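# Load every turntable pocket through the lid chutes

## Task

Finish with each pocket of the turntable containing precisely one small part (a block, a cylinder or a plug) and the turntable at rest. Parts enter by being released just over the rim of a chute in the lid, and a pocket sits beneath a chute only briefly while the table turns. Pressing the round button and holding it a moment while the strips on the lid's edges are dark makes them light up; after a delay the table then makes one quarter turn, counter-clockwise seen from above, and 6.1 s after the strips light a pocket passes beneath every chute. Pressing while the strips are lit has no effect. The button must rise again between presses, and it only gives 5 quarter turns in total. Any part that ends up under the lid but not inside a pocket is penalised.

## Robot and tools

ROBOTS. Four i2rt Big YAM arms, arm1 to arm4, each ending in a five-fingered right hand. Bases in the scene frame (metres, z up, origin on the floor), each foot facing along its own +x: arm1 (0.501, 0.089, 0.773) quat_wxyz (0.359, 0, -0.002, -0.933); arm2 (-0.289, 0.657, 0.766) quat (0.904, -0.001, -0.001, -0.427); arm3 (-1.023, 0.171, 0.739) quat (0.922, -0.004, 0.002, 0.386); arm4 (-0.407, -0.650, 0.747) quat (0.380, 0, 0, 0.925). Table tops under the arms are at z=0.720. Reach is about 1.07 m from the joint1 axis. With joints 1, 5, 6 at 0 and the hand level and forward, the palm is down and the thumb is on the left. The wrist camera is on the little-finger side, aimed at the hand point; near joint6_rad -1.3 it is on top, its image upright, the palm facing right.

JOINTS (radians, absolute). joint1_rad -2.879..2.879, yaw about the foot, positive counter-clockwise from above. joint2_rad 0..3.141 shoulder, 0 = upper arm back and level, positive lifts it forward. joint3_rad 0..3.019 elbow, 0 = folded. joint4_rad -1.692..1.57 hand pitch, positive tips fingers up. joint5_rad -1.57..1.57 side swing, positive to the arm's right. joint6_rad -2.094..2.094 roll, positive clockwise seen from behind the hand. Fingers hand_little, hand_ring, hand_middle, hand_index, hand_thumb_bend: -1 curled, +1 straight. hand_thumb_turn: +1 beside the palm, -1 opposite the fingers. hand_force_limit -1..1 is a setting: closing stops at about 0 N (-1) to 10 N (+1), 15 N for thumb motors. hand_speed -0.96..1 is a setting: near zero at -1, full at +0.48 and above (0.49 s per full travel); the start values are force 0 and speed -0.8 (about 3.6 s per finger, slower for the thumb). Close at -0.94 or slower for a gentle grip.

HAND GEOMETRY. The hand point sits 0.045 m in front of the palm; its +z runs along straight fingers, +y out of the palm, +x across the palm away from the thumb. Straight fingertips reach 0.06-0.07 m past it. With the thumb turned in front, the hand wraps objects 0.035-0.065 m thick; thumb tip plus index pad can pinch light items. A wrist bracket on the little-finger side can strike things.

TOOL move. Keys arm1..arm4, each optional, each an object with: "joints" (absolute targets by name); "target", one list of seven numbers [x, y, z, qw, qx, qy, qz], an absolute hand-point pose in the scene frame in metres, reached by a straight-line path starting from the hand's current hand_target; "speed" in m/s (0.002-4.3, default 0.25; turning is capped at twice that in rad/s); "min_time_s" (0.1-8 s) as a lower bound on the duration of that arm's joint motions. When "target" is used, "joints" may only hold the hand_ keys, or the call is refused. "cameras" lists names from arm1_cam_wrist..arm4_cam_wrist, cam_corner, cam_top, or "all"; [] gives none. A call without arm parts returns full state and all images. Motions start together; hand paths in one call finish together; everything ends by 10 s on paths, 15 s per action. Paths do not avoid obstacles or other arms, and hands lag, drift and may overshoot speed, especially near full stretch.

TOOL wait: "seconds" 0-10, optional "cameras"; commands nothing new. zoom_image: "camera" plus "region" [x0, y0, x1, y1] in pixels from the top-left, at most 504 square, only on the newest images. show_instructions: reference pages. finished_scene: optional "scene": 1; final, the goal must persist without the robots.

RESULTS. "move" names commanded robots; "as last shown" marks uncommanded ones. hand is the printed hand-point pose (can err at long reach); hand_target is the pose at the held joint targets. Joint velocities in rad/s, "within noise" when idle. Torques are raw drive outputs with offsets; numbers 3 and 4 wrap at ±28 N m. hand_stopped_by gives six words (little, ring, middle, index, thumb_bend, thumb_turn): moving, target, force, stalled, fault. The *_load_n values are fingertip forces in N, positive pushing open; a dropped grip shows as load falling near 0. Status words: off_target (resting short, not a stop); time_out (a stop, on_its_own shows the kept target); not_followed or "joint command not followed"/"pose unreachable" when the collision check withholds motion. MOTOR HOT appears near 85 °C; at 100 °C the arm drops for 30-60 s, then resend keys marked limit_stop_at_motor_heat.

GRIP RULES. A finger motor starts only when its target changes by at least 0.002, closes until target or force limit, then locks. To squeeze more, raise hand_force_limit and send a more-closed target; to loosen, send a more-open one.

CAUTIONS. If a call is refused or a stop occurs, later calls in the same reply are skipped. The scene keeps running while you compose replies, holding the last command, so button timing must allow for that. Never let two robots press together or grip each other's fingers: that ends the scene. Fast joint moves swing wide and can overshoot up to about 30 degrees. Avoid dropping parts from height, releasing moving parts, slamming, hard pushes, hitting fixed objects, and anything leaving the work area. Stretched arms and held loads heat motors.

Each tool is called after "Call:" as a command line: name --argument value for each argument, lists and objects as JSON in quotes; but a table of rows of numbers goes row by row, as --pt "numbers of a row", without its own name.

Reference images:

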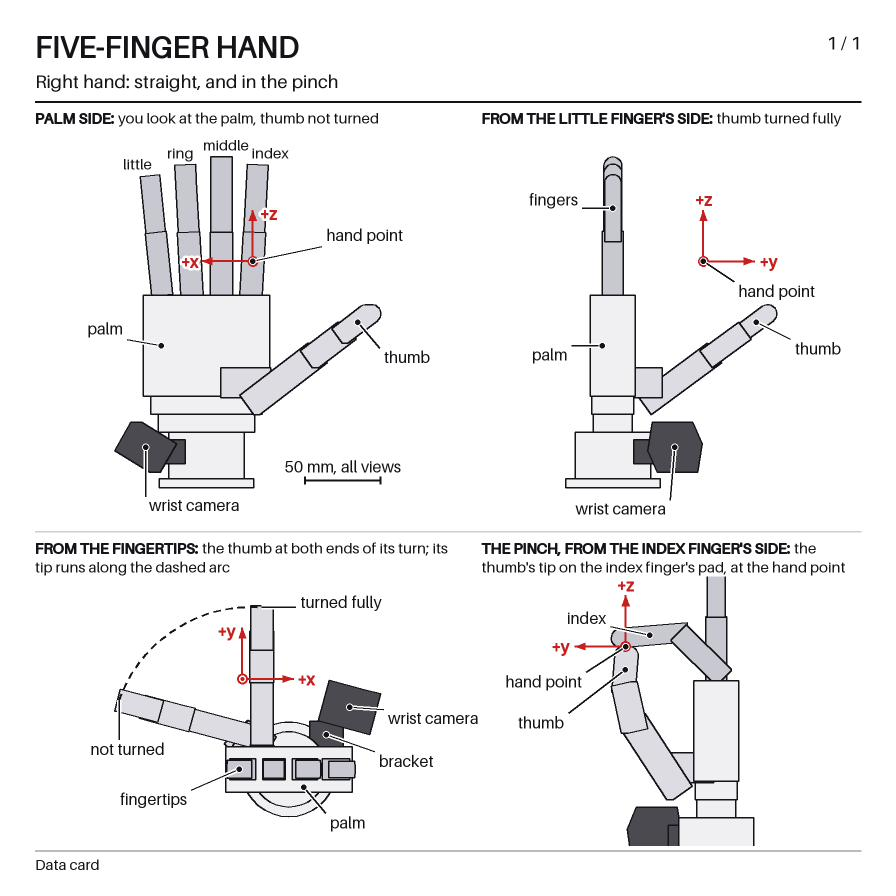

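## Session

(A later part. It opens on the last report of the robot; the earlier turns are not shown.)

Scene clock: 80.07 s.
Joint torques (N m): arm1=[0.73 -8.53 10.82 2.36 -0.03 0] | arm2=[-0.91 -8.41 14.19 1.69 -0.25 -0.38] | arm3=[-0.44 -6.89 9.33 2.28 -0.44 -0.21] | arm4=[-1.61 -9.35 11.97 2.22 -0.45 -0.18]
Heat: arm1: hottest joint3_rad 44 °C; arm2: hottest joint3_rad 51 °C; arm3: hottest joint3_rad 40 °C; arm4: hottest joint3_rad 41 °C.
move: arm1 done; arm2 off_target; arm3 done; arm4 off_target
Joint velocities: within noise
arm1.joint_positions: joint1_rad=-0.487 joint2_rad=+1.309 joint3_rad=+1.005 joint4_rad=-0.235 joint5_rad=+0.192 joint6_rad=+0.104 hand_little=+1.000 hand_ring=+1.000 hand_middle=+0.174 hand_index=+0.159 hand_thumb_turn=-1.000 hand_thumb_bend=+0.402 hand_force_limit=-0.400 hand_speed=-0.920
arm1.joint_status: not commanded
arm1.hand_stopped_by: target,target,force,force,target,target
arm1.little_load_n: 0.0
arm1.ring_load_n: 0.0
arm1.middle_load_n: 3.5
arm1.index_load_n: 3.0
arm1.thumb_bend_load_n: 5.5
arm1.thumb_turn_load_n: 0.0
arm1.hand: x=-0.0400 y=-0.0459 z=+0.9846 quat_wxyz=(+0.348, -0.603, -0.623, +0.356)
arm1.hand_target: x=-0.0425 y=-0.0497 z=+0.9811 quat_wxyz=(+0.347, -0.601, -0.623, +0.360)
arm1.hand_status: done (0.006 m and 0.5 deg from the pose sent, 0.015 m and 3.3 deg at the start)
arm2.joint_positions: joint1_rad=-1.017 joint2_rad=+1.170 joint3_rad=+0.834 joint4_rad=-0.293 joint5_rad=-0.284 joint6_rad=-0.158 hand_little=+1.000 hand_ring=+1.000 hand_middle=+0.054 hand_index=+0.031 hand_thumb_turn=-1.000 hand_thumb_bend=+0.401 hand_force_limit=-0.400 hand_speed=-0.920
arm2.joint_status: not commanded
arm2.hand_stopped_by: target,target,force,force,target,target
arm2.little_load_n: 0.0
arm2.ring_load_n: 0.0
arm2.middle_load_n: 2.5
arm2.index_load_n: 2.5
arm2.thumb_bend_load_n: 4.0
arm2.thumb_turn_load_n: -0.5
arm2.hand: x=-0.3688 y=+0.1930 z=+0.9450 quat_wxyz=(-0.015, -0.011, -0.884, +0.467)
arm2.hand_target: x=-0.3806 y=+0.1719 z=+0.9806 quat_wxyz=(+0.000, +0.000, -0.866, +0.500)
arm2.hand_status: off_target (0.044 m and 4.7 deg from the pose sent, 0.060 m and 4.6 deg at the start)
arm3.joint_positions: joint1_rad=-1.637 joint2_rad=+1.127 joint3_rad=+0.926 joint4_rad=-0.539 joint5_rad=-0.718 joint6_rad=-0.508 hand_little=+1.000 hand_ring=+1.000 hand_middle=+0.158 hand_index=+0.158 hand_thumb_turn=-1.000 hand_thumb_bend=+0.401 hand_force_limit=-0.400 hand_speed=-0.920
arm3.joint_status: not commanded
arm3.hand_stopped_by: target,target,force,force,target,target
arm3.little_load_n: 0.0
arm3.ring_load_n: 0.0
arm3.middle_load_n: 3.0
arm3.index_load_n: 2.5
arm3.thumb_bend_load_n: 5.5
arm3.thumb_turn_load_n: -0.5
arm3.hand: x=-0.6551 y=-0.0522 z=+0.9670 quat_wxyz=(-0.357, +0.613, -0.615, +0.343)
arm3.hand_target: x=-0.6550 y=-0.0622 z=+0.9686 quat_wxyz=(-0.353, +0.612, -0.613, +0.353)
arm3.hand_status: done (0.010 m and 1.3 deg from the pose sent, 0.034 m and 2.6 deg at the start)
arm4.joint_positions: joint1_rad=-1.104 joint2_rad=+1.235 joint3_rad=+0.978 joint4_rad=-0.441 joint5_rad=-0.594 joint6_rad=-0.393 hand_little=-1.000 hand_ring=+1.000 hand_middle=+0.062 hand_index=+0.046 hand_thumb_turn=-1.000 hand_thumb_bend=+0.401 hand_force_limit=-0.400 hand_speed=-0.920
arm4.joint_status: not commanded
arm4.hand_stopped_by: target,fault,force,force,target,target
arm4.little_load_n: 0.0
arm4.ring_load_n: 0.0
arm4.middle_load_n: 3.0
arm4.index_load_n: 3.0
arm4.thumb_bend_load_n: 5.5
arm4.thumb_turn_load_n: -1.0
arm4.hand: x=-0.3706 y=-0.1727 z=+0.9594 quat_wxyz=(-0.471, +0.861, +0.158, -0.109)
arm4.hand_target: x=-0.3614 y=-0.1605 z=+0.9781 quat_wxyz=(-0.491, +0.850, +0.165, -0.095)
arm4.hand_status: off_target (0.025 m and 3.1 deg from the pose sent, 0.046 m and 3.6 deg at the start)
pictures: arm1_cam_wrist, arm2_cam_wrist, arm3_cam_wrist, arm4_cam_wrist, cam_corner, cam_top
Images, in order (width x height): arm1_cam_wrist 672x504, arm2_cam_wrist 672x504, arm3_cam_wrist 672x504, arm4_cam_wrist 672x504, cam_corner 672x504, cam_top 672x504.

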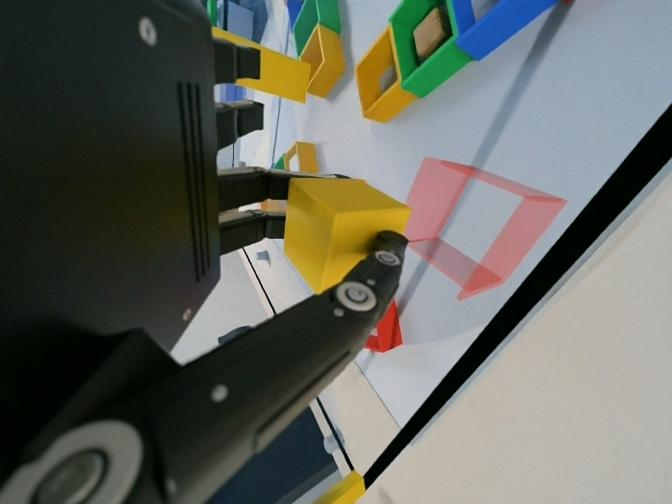

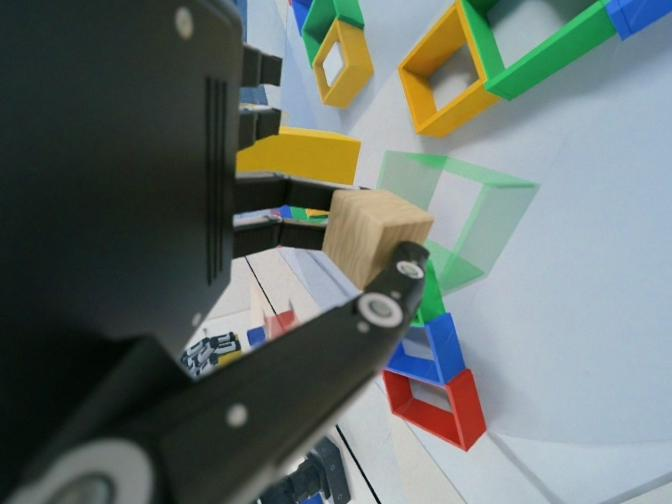

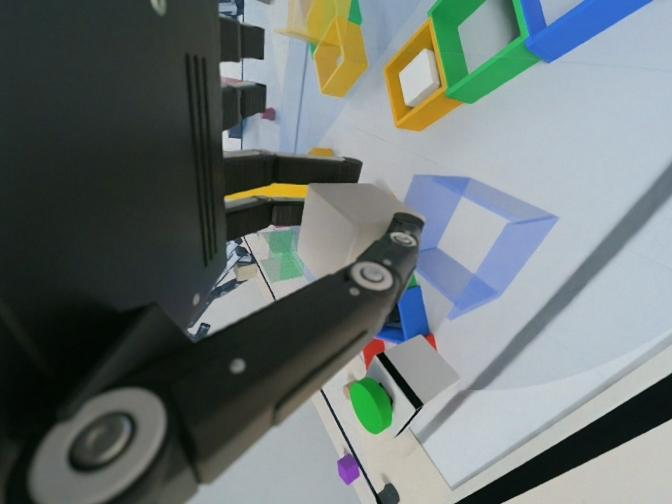

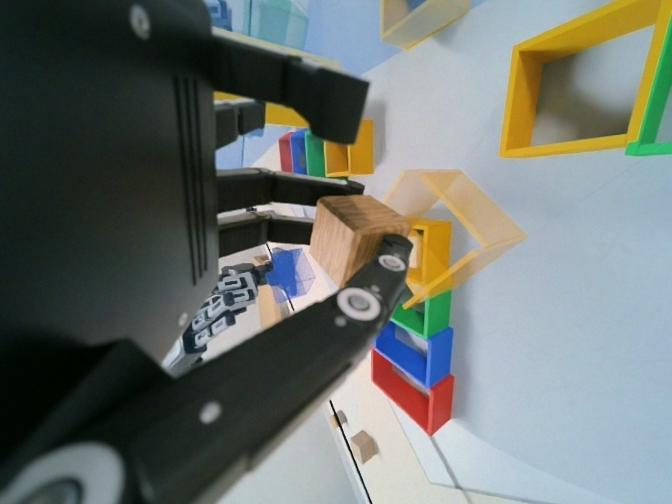

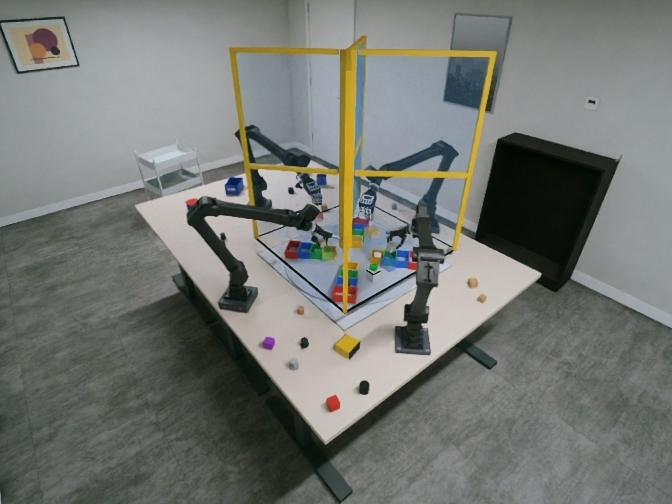

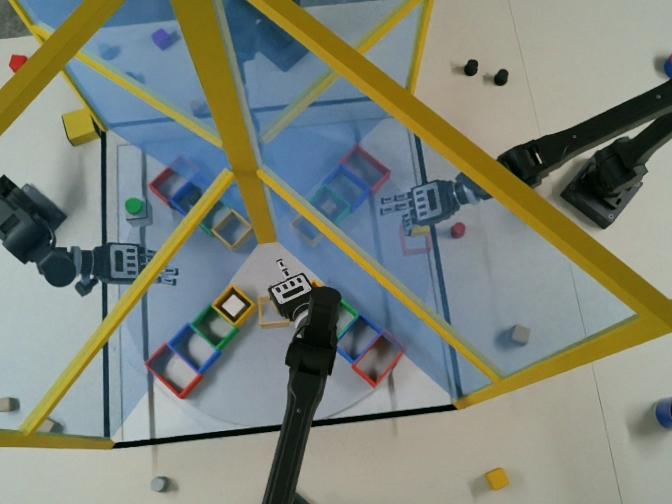

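Call:
zoom_image --camera "arm1_cam_wrist" --region '[390, 130, 580, 320]'

Call:
zoom_image --camera "arm2_cam_wrist" --region '[360, 130, 550, 320]'

Call:
zoom_image --camera "arm3_cam_wrist" --region '[390, 150, 580, 340]'

Call:
zoom_image --camera "arm4_cam_wrist" --region '[350, 150, 540, 340]'

Scaled by 2.653 from the camera's image (finer frame: 960x720).

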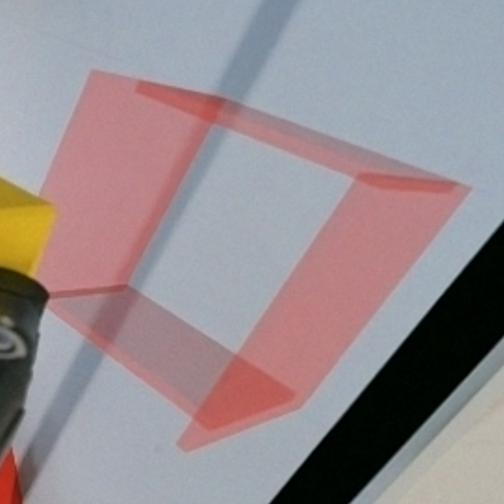

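Scaled by 2.653 from the camera's image (finer frame: 960x720).

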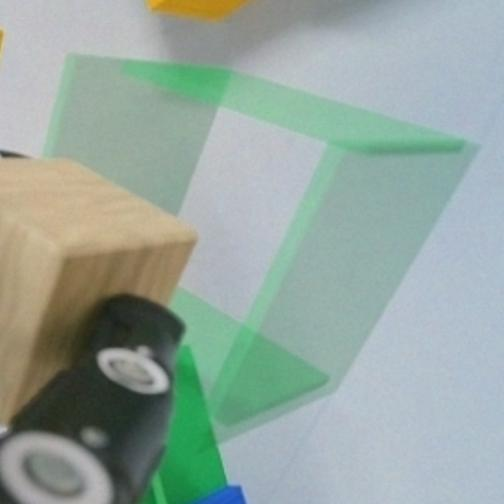

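Scaled by 2.653 from the camera's image (finer frame: 960x720).

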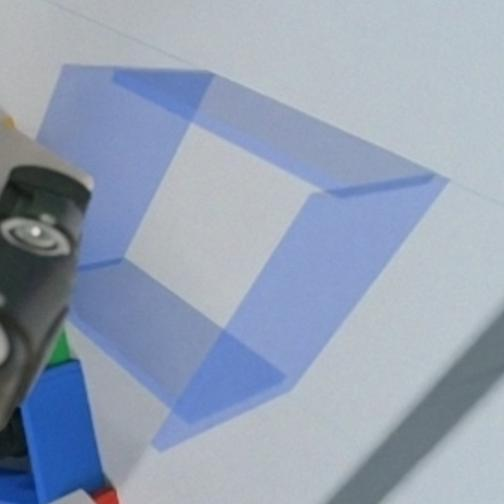

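Scaled by 2.653 from the camera's image (finer frame: 960x720).

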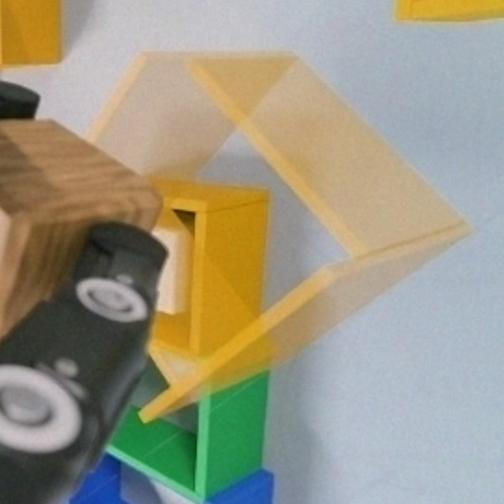

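Call:
move --arm3 '{"target": [-0.75, 0.150, 1.01, 0.0923, -0.701, 0.701, -0.0923], "speed": 0.2}' --cameras '["arm3_cam_wrist", "cam_corner"]'

Scene clock: 85.13 s.
Joint torques (N m): arm1=[0.85 -8.64 10.76 2.37 -0.05 0.04] | arm2=[-1.08 -8.35 14.17 1.68 -0.26 -0.4] | arm3=[1.32 -4.13 11.95 0.38 0.06 -0.03] | arm4=[-1.61 -9.29 11.99 2.22 -0.46 -0.18]
Heat: arm1: hottest joint3_rad 44 °C; arm2: hottest joint3_rad 51 °C; arm3: hottest joint3_rad 41 °C; arm4: hottest joint3_rad 42 °C.
move: arm3 off_target
Joint velocities: within noise
arm1, arm2, arm4: as last shown
arm1.thumb_bend_load_n: 5.0
arm2.middle_load_n: 3.0
arm3.joint_positions: joint1_rad=-1.003 joint2_rad=+1.031 joint3_rad=+1.132 joint4_rad=-1.446 joint5_rad=-0.063 joint6_rad=-0.200 hand_little=+1.000 hand_ring=+1.000 hand_middle=+0.158 hand_index=+0.158 hand_thumb_turn=-1.000 hand_thumb_bend=+0.401 hand_force_limit=-0.400 hand_speed=-0.920
arm3.joint_status: not commanded
arm3.hand_stopped_by: target,target,force,force,target,target
arm3.little_load_n: 0.0
arm3.ring_load_n: 0.0
arm3.middle_load_n: 3.0
arm3.index_load_n: 2.5
arm3.thumb_bend_load_n: 5.0
arm3.thumb_turn_load_n: -0.5
arm3.hand: x=-0.7612 y=+0.1482 z=+0.9936 quat_wxyz=(-0.084, +0.701, -0.703, +0.080)
arm3.hand_target: x=-0.7506 y=+0.1500 z=+1.0097 quat_wxyz=(-0.093, +0.701, -0.701, +0.092)
arm3.hand_status: off_target (0.020 m and 1.7 deg from the pose sent, 0.227 m and 44.4 deg at the start)
arm4.joint_positions: joint1_rad=-1.104 joint2_rad=+1.235 joint3_rad=+0.978 joint4_rad=-0.441 joint5_rad=-0.594 joint6_rad=-0.394 hand_little=-1.000 hand_ring=+1.000 hand_middle=+0.062 hand_index=+0.046 hand_thumb_turn=-1.000 hand_thumb_bend=+0.401 hand_force_limit=-0.400 hand_speed=-0.920
arm4.index_load_n: 3.5
Images, in order (width x height): arm3_cam_wrist 672x504, cam_corner 672x504.

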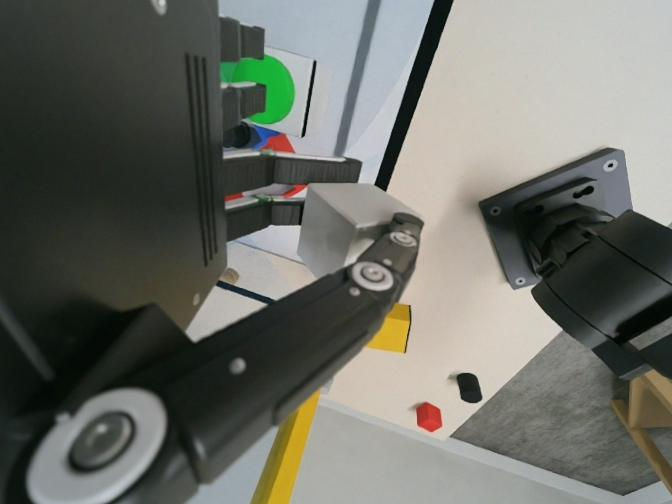

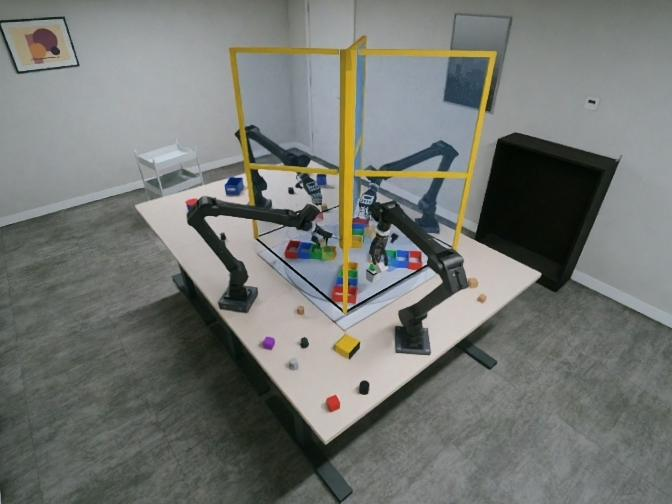

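Call:
zoom_image --camera "arm3_cam_wrist" --region '[190, 0, 370, 220]'

Call:
zoom_image --camera "cam_corner" --region '[330, 190, 450, 320]'

Scaled by 2.291 from the camera's image (finer frame: 960x720).

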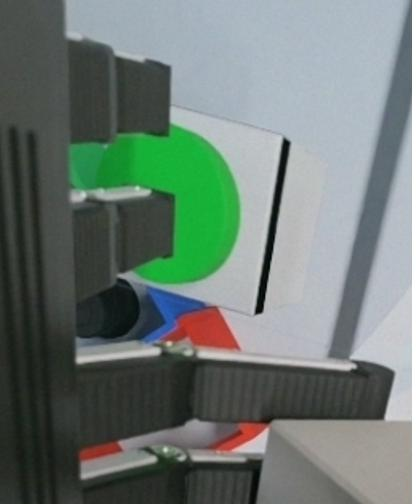

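Scaled by 3.877 from the camera's image (finer frame: 960x720).

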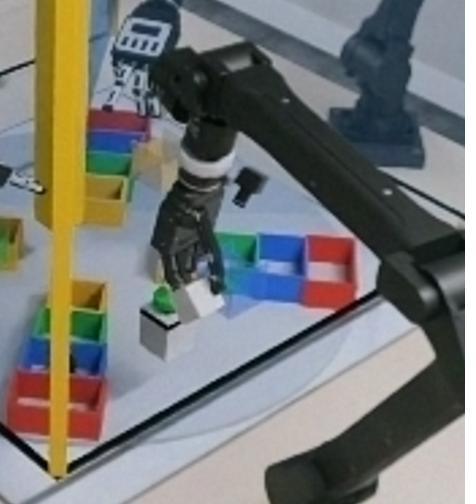

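Call:
move --arm3 '{"target": [-0.729, 0.155, 0.976, 0.0923, -0.701, 0.701, -0.0923], "speed": 0.1}' --cameras '["arm3_cam_wrist", "cam_corner"]'

Call:
zoom_image --camera "arm3_cam_wrist" --region '[190, 0, 370, 220]'

Call:
zoom_image --camera "cam_corner" --region '[330, 190, 450, 320]'

Scene clock: 86.83 s.
Joint torques (N m): arm1=[0.5 -9.23 10.89 2.4 -0.13 0] | arm2=[-0.79 -8.41 14.16 1.68 -0.26 -0.4] | arm3=[1.67 -5.07 8.34 1.33 0.04 -0.07] | arm4=[-1.61 -9.29 11.96 2.22 -0.46 -0.18]
Heat: arm1: hottest joint3_rad 44 °C; arm2: hottest joint3_rad 50 °C; arm3: hottest joint3_rad 42 °C; arm4: hottest joint3_rad 42 °C.
move: arm3 done
Joint velocities: within noise
arm1, arm2, arm4: as last shown
arm1.thumb_bend_load_n: 5.5
arm2.middle_load_n: 2.5
arm2.index_load_n: 3.0
arm3.joint_positions: joint1_rad=-0.975 joint2_rad=+1.079 joint3_rad=+1.125 joint4_rad=-1.361 joint5_rad=-0.054 joint6_rad=-0.170 hand_little=+1.000 hand_ring=+1.000 hand_middle=+0.158 hand_index=+0.158 hand_thumb_turn=-1.000 hand_thumb_bend=+0.401 hand_force_limit=-0.400 hand_speed=-0.920
arm3.joint_status: not commanded
arm3.hand_stopped_by: target,target,force,force,target,target
arm3.little_load_n: 0.0
arm3.ring_load_n: 0.0
arm3.middle_load_n: 3.0
arm3.index_load_n: 2.5
arm3.thumb_bend_load_n: 5.0
arm3.thumb_turn_load_n: -1.0
arm3.hand: x=-0.7332 y=+0.1506 z=+0.9789 quat_wxyz=(-0.091, +0.700, -0.703, +0.092)
arm3.hand_target: x=-0.7291 y=+0.1549 z=+0.9760 quat_wxyz=(-0.092, +0.701, -0.701, +0.092)
arm3.hand_status: done (0.007 m and 0.3 deg from the pose sent, 0.037 m and 1.7 deg at the start)
arm4.index_load_n: 2.5
arm4.thumb_bend_load_n: 6.0
Images, in order (width x height): arm3_cam_wrist 672x504, cam_corner 672x504.

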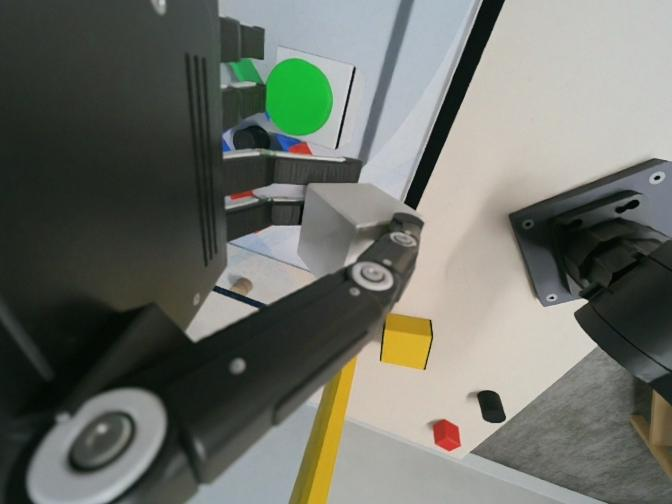

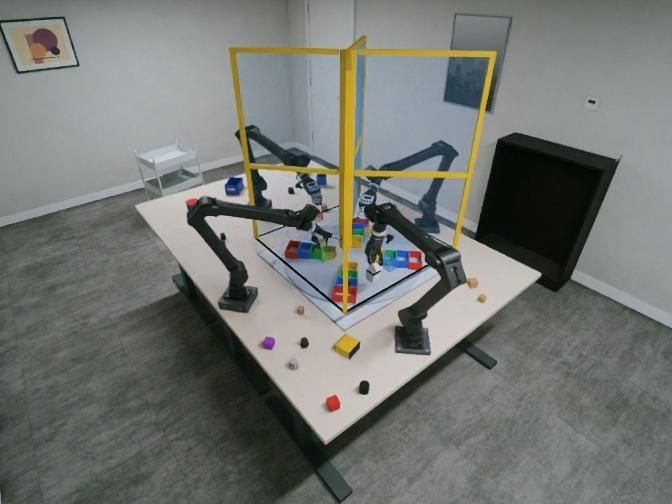

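Scaled by 2.291 from the camera's image (finer frame: 960x720).

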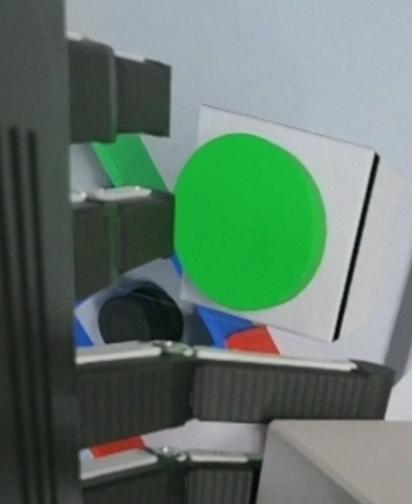

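Scaled by 3.877 from the camera's image (finer frame: 960x720).

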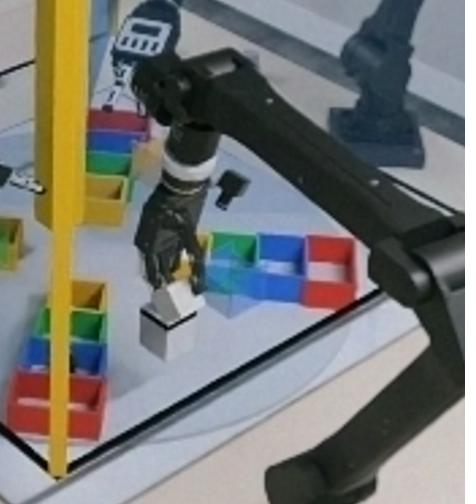

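Call:
move --arm3 '{"target": [-0.742, 0.153, 0.972, 0.0923, -0.701, 0.701, -0.0923], "speed": 0.1}' --cameras '["arm3_cam_wrist", "cam_top"]'

Scene clock: 88.53 s.
Joint torques (N m): arm1=[1.73 -9.47 10.74 2.32 -0.06 0.01] | arm2=[-0.85 -8.47 14.16 1.7 -0.24 -0.4] | arm3=[0.21 -6.36 8.31 1.17 -0.07 -0.16] | arm4=[-1.55 -9.35 11.97 2.25 -0.46 -0.18]
Heat: arm1: hottest joint3_rad 44 °C; arm2: hottest joint3_rad 50 °C; arm3: hottest joint3_rad 42 °C; arm4: hottest joint3_rad 43 °C.
move: arm3 done
Joint velocities: within noise
arm1, arm2, arm4: as last shown
arm2.index_load_n: 2.5
arm3.joint_positions: joint1_rad=-0.975 joint2_rad=+1.061 joint3_rad=+1.094 joint4_rad=-1.361 joint5_rad=-0.054 joint6_rad=-0.170 hand_little=+1.000 hand_ring=+1.000 hand_middle=+0.158 hand_index=+0.158 hand_thumb_turn=-1.000 hand_thumb_bend=+0.401 hand_force_limit=-0.400 hand_speed=-0.920
arm3.joint_status: not commanded
arm3.hand_stopped_by: target,target,force,force,target,target
arm3.little_load_n: 0.0
arm3.ring_load_n: 0.0
arm3.middle_load_n: 3.0
arm3.index_load_n: 3.0
arm3.thumb_bend_load_n: 5.0
arm3.thumb_turn_load_n: -1.0
arm3.hand: x=-0.7428 y=+0.1524 z=+0.9715 quat_wxyz=(-0.088, +0.700, -0.703, +0.087)
arm3.hand_target: x=-0.7420 y=+0.1530 z=+0.9721 quat_wxyz=(-0.092, +0.701, -0.701, +0.092)
arm3.hand_status: done (0.001 m and 0.9 deg from the pose sent, 0.011 m and 0.3 deg at the start)
arm4.index_load_n: 3.0
arm4.thumb_bend_load_n: 5.5
Images, in order (width x height): arm3_cam_wrist 672x504, cam_top 672x504.

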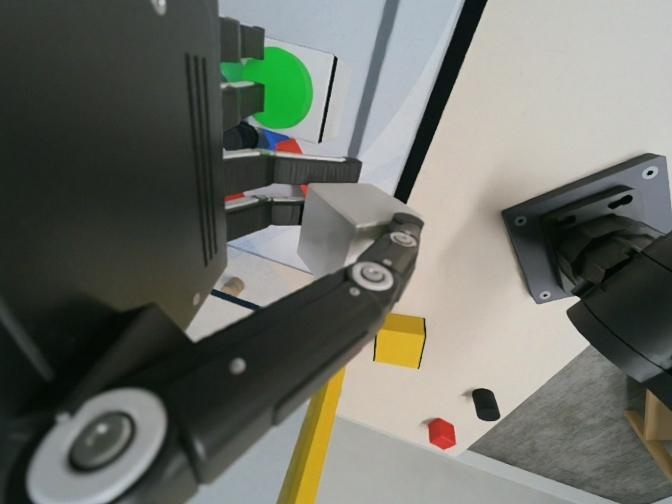

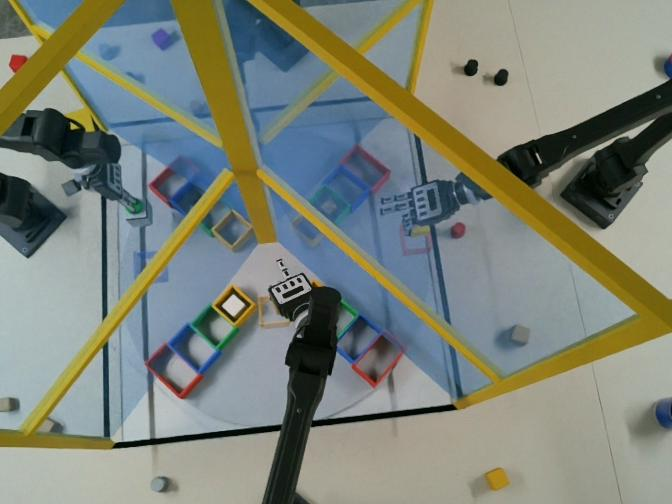

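Call:
move --arm3 '{"target": [-0.744, 0.153, 0.960, 0.0923, -0.701, 0.701, -0.0923], "speed": 0.1}' --cameras '["arm3_cam_wrist", "cam_corner"]'

Call:
zoom_image --camera "arm3_cam_wrist" --region '[190, 0, 370, 220]'

Call:
zoom_image --camera "cam_corner" --region '[330, 220, 420, 310]'

Scene clock: 89.73 s.
Joint torques (N m): arm1=[0.91 -9.29 10.85 2.54 -0.08 -0.01] | arm2=[-1.2 -8.53 14.17 1.69 -0.24 -0.39] | arm3=[0.85 -5.25 7.31 1.26 -0.07 -0.17] | arm4=[-1.61 -9.29 11.99 2.22 -0.45 -0.17]
Heat: arm1: hottest joint3_rad 44 °C; arm2: hottest joint3_rad 50 °C; arm3: hottest joint3_rad 42 °C; arm4: hottest joint3_rad 43 °C.
move: arm3 done
Joint velocities: within noise
arm1, arm2, arm4: as last shown
arm1.thumb_bend_load_n: 5.0
arm2.thumb_bend_load_n: 4.5
arm3.joint_positions: joint1_rad=-0.975 joint2_rad=+1.044 joint3_rad=+1.070 joint4_rad=-1.333 joint5_rad=-0.054 joint6_rad=-0.170 hand_little=+1.000 hand_ring=+1.000 hand_middle=+0.158 hand_index=+0.158 hand_thumb_turn=-1.000 hand_thumb_bend=+0.401 hand_force_limit=-0.400 hand_speed=-0.920
arm3.joint_status: not commanded
arm3.hand_stopped_by: target,target,force,force,target,target
arm3.little_load_n: 0.0
arm3.ring_load_n: 0.0
arm3.middle_load_n: 3.0
arm3.index_load_n: 3.0
arm3.thumb_bend_load_n: 5.0
arm3.thumb_turn_load_n: -0.5
arm3.hand: x=-0.7431 y=+0.1524 z=+0.9667 quat_wxyz=(-0.094, +0.699, -0.702, +0.096)
arm3.hand_target: x=-0.7441 y=+0.1530 z=+0.9600 quat_wxyz=(-0.092, +0.701, -0.701, +0.092)
arm3.hand_status: done (0.007 m and 0.5 deg from the pose sent, 0.011 m and 0.9 deg at the start)
arm4.thumb_bend_load_n: 6.0
Images, in order (width x height): arm3_cam_wrist 672x504, cam_corner 672x504.

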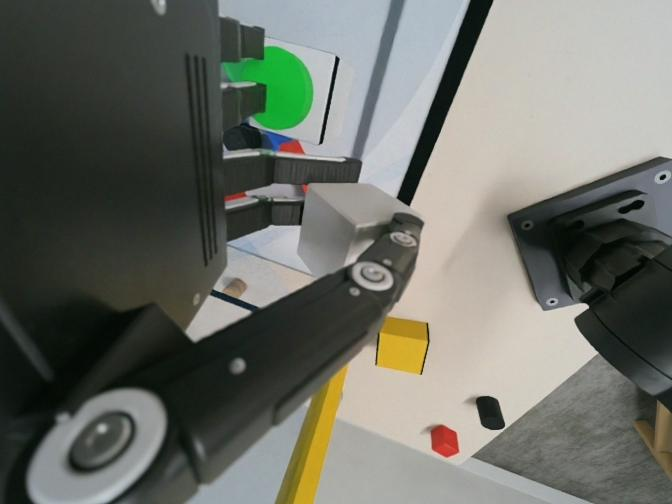

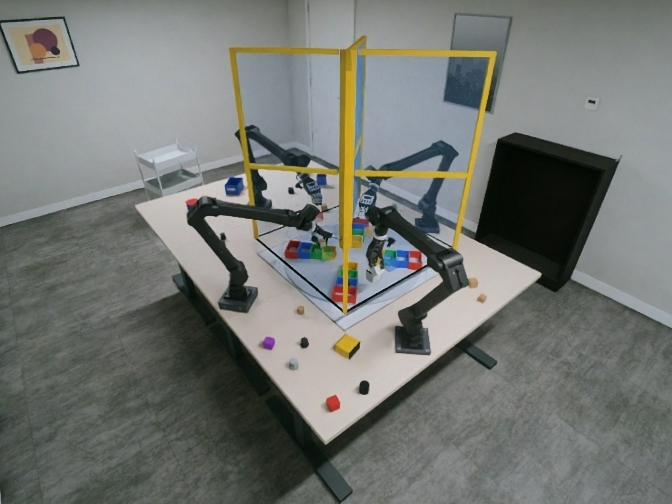

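Scaled by 2.291 from the camera's image (finer frame: 960x720).

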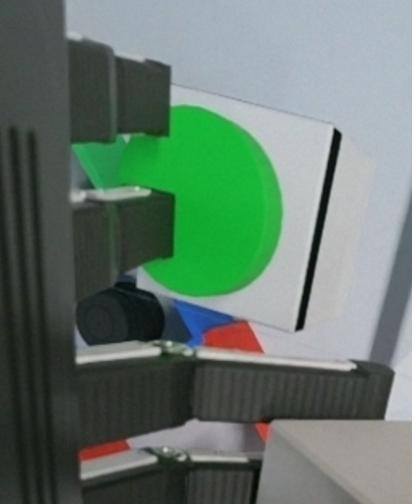

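Scaled by 5.600 from the camera's image (finer frame: 960x720).

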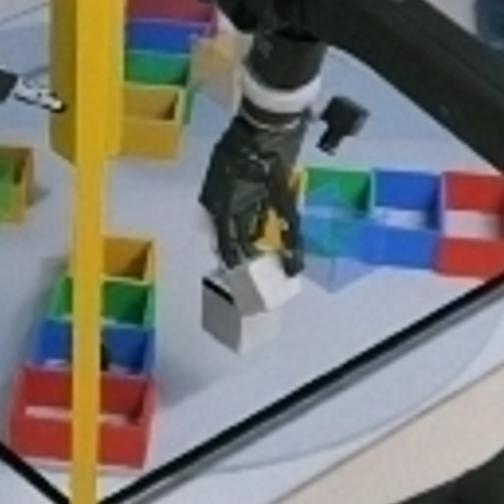

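Call:
move --arm3 '{"target": [-0.748, 0.151, 0.948, 0.0923, -0.701, 0.701, -0.0923], "speed": 0.1}' --cameras '["arm3_cam_wrist", "cam_corner"]'

Call:
zoom_image --camera "arm3_cam_wrist" --region '[190, 0, 370, 220]'

Call:
zoom_image --camera "cam_corner" --region '[330, 220, 420, 310]'

Scene clock: 91.00 s.
Joint torques (N m): arm1=[1.03 -8.7 10.74 2.22 -0.02 0] | arm2=[-0.85 -8.35 14.12 1.62 -0.26 -0.37] | arm3=[-0.21 -3.78 6.63 1.24 -0.13 -0.25] | arm4=[-1.55 -9.35 11.97 2.22 -0.45 -0.18]
Heat: arm1: hottest joint3_rad 44 °C; arm2: hottest joint3_rad 50 °C; arm3: hottest joint3_rad 41 °C; arm4: hottest joint3_rad 43 °C.
move: arm3 off_target
Joint velocities: within noise
arm1, arm2, arm4: as last shown
arm2.ring_load_n: -0.5
arm2.thumb_bend_load_n: 4.0
arm2.thumb_turn_load_n: 0.0
arm3.joint_positions: joint1_rad=-0.975 joint2_rad=+1.022 joint3_rad=+1.044 joint4_rad=-1.305 joint5_rad=-0.055 joint6_rad=-0.171 hand_little=+1.000 hand_ring=+1.000 hand_middle=+0.158 hand_index=+0.158 hand_thumb_turn=-1.000 hand_thumb_bend=+0.401 hand_force_limit=-0.400 hand_speed=-0.920
arm3.joint_status: not commanded
arm3.hand_stopped_by: target,target,force,force,target,target
arm3.little_load_n: 0.0
arm3.ring_load_n: 0.0
arm3.middle_load_n: 3.0
arm3.index_load_n: 3.0
arm3.thumb_bend_load_n: 5.0
arm3.thumb_turn_load_n: -0.5
arm3.hand: x=-0.7447 y=+0.1527 z=+0.9626 quat_wxyz=(-0.101, +0.699, -0.700, +0.105)
arm3.hand_target: x=-0.7484 y=+0.1511 z=+0.9485 quat_wxyz=(-0.092, +0.701, -0.701, +0.092)
arm3.hand_status: off_target (0.015 m and 1.8 deg from the pose sent, 0.020 m and 0.5 deg at the start)
arm4.little_load_n: 0.5
arm4.thumb_bend_load_n: 5.5
Images, in order (width x height): arm3_cam_wrist 672x504, cam_corner 672x504.

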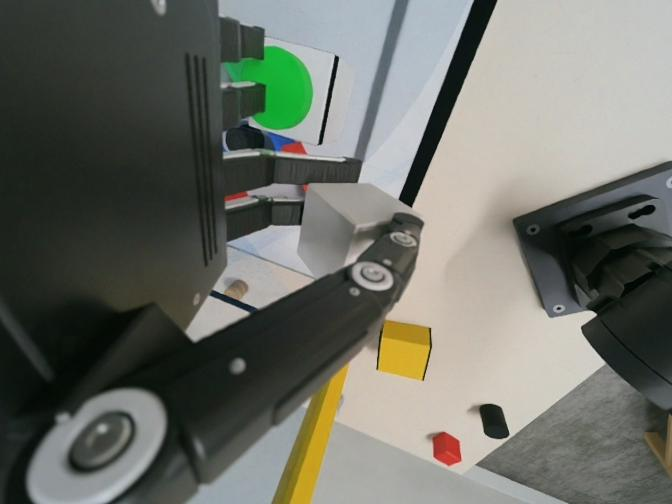

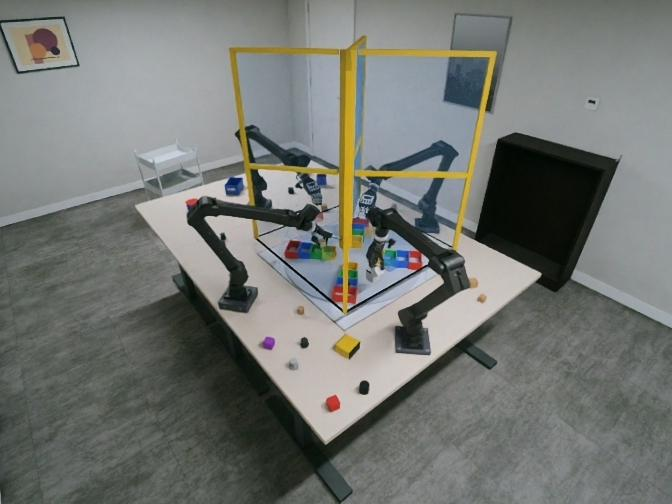

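Scaled by 2.291 from the camera's image (finer frame: 960x720).

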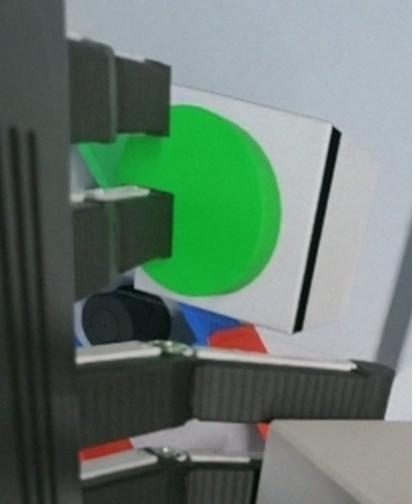

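Scaled by 5.600 from the camera's image (finer frame: 960x720).

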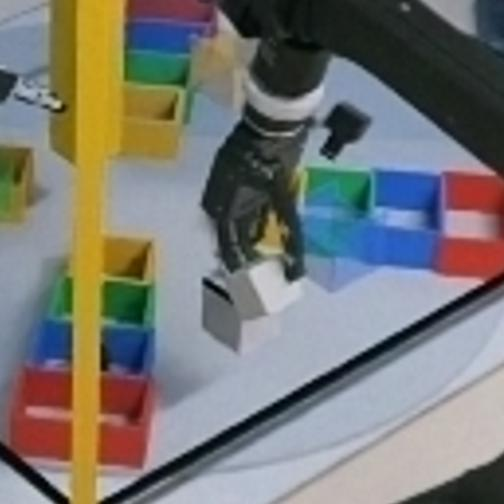

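Call:
move --arm3 '{"target": [-0.748, 0.151, 0.930, 0.0923, -0.701, 0.701, -0.0923], "speed": 0.1}' --cameras '["arm3_cam_wrist", "cam_corner"]'

Scene clock: 92.93 s.
Joint torques (N m): arm1=[0.85 -8.47 10.71 2.28 -0.07 0] | arm2=[-0.97 -8.35 14.16 1.63 -0.26 -0.4] | arm3=[0.26 -1.61 5.53 1.63 -0.1 -0.21] | arm4=[-1.61 -9.35 11.96 2.22 -0.45 -0.18]
Heat: arm1: hottest joint3_rad 44 °C; arm2: hottest joint3_rad 50 °C; arm3: hottest joint3_rad 41 °C; arm4: hottest joint3_rad 43 °C.
move: arm3 off_target
Joint velocities: within noise
arm1, arm2, arm4: as last shown
arm2.ring_load_n: 0.0
arm2.index_load_n: 3.0
arm3.joint_positions: joint1_rad=-0.975 joint2_rad=+0.999 joint3_rad=+1.014 joint4_rad=-1.269 joint5_rad=-0.056 joint6_rad=-0.171 hand_little=+1.000 hand_ring=+1.000 hand_middle=+0.158 hand_index=+0.158 hand_thumb_turn=-1.000 hand_thumb_bend=+0.401 hand_force_limit=-0.400 hand_speed=-0.920
arm3.joint_status: not commanded
arm3.hand_stopped_by: target,target,force,force,target,target
arm3.little_load_n: 0.0
arm3.ring_load_n: -1.0
arm3.middle_load_n: 3.0
arm3.index_load_n: 2.5
arm3.thumb_bend_load_n: 4.5
arm3.thumb_turn_load_n: -1.0
arm3.hand: x=-0.7448 y=+0.1529 z=+0.9570 quat_wxyz=(-0.109, +0.698, -0.698, +0.116)
arm3.hand_target: x=-0.7495 y=+0.1514 z=+0.9313 quat_wxyz=(-0.092, +0.701, -0.701, +0.092)
arm3.hand_status: off_target (0.027 m and 3.4 deg from the pose sent, 0.033 m and 1.8 deg at the start)
arm4.little_load_n: 0.0
Images, in order (width x height): arm3_cam_wrist 672x504, cam_corner 672x504.

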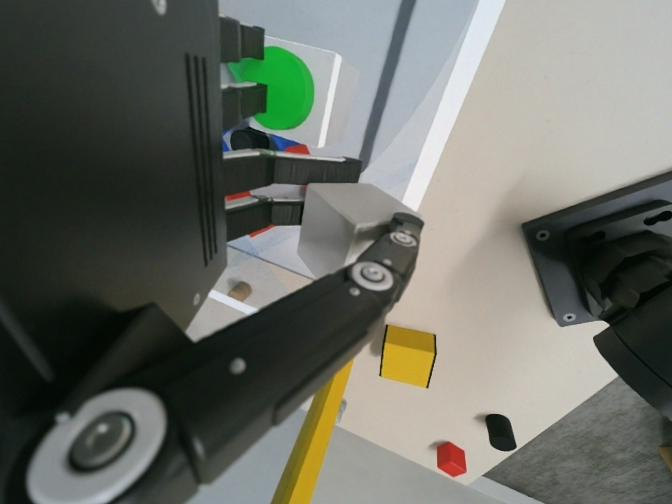

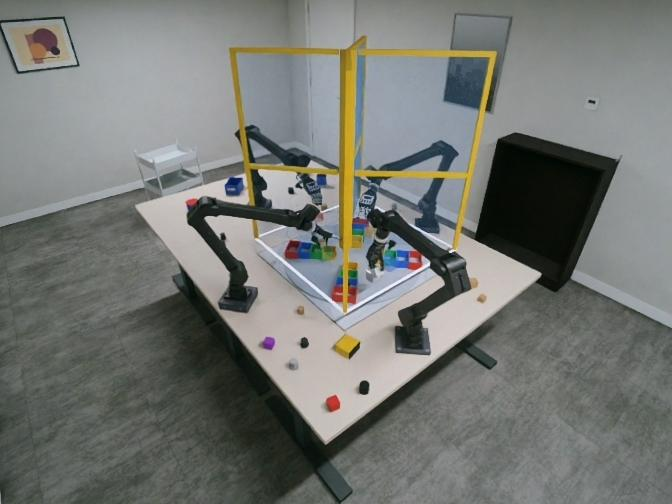

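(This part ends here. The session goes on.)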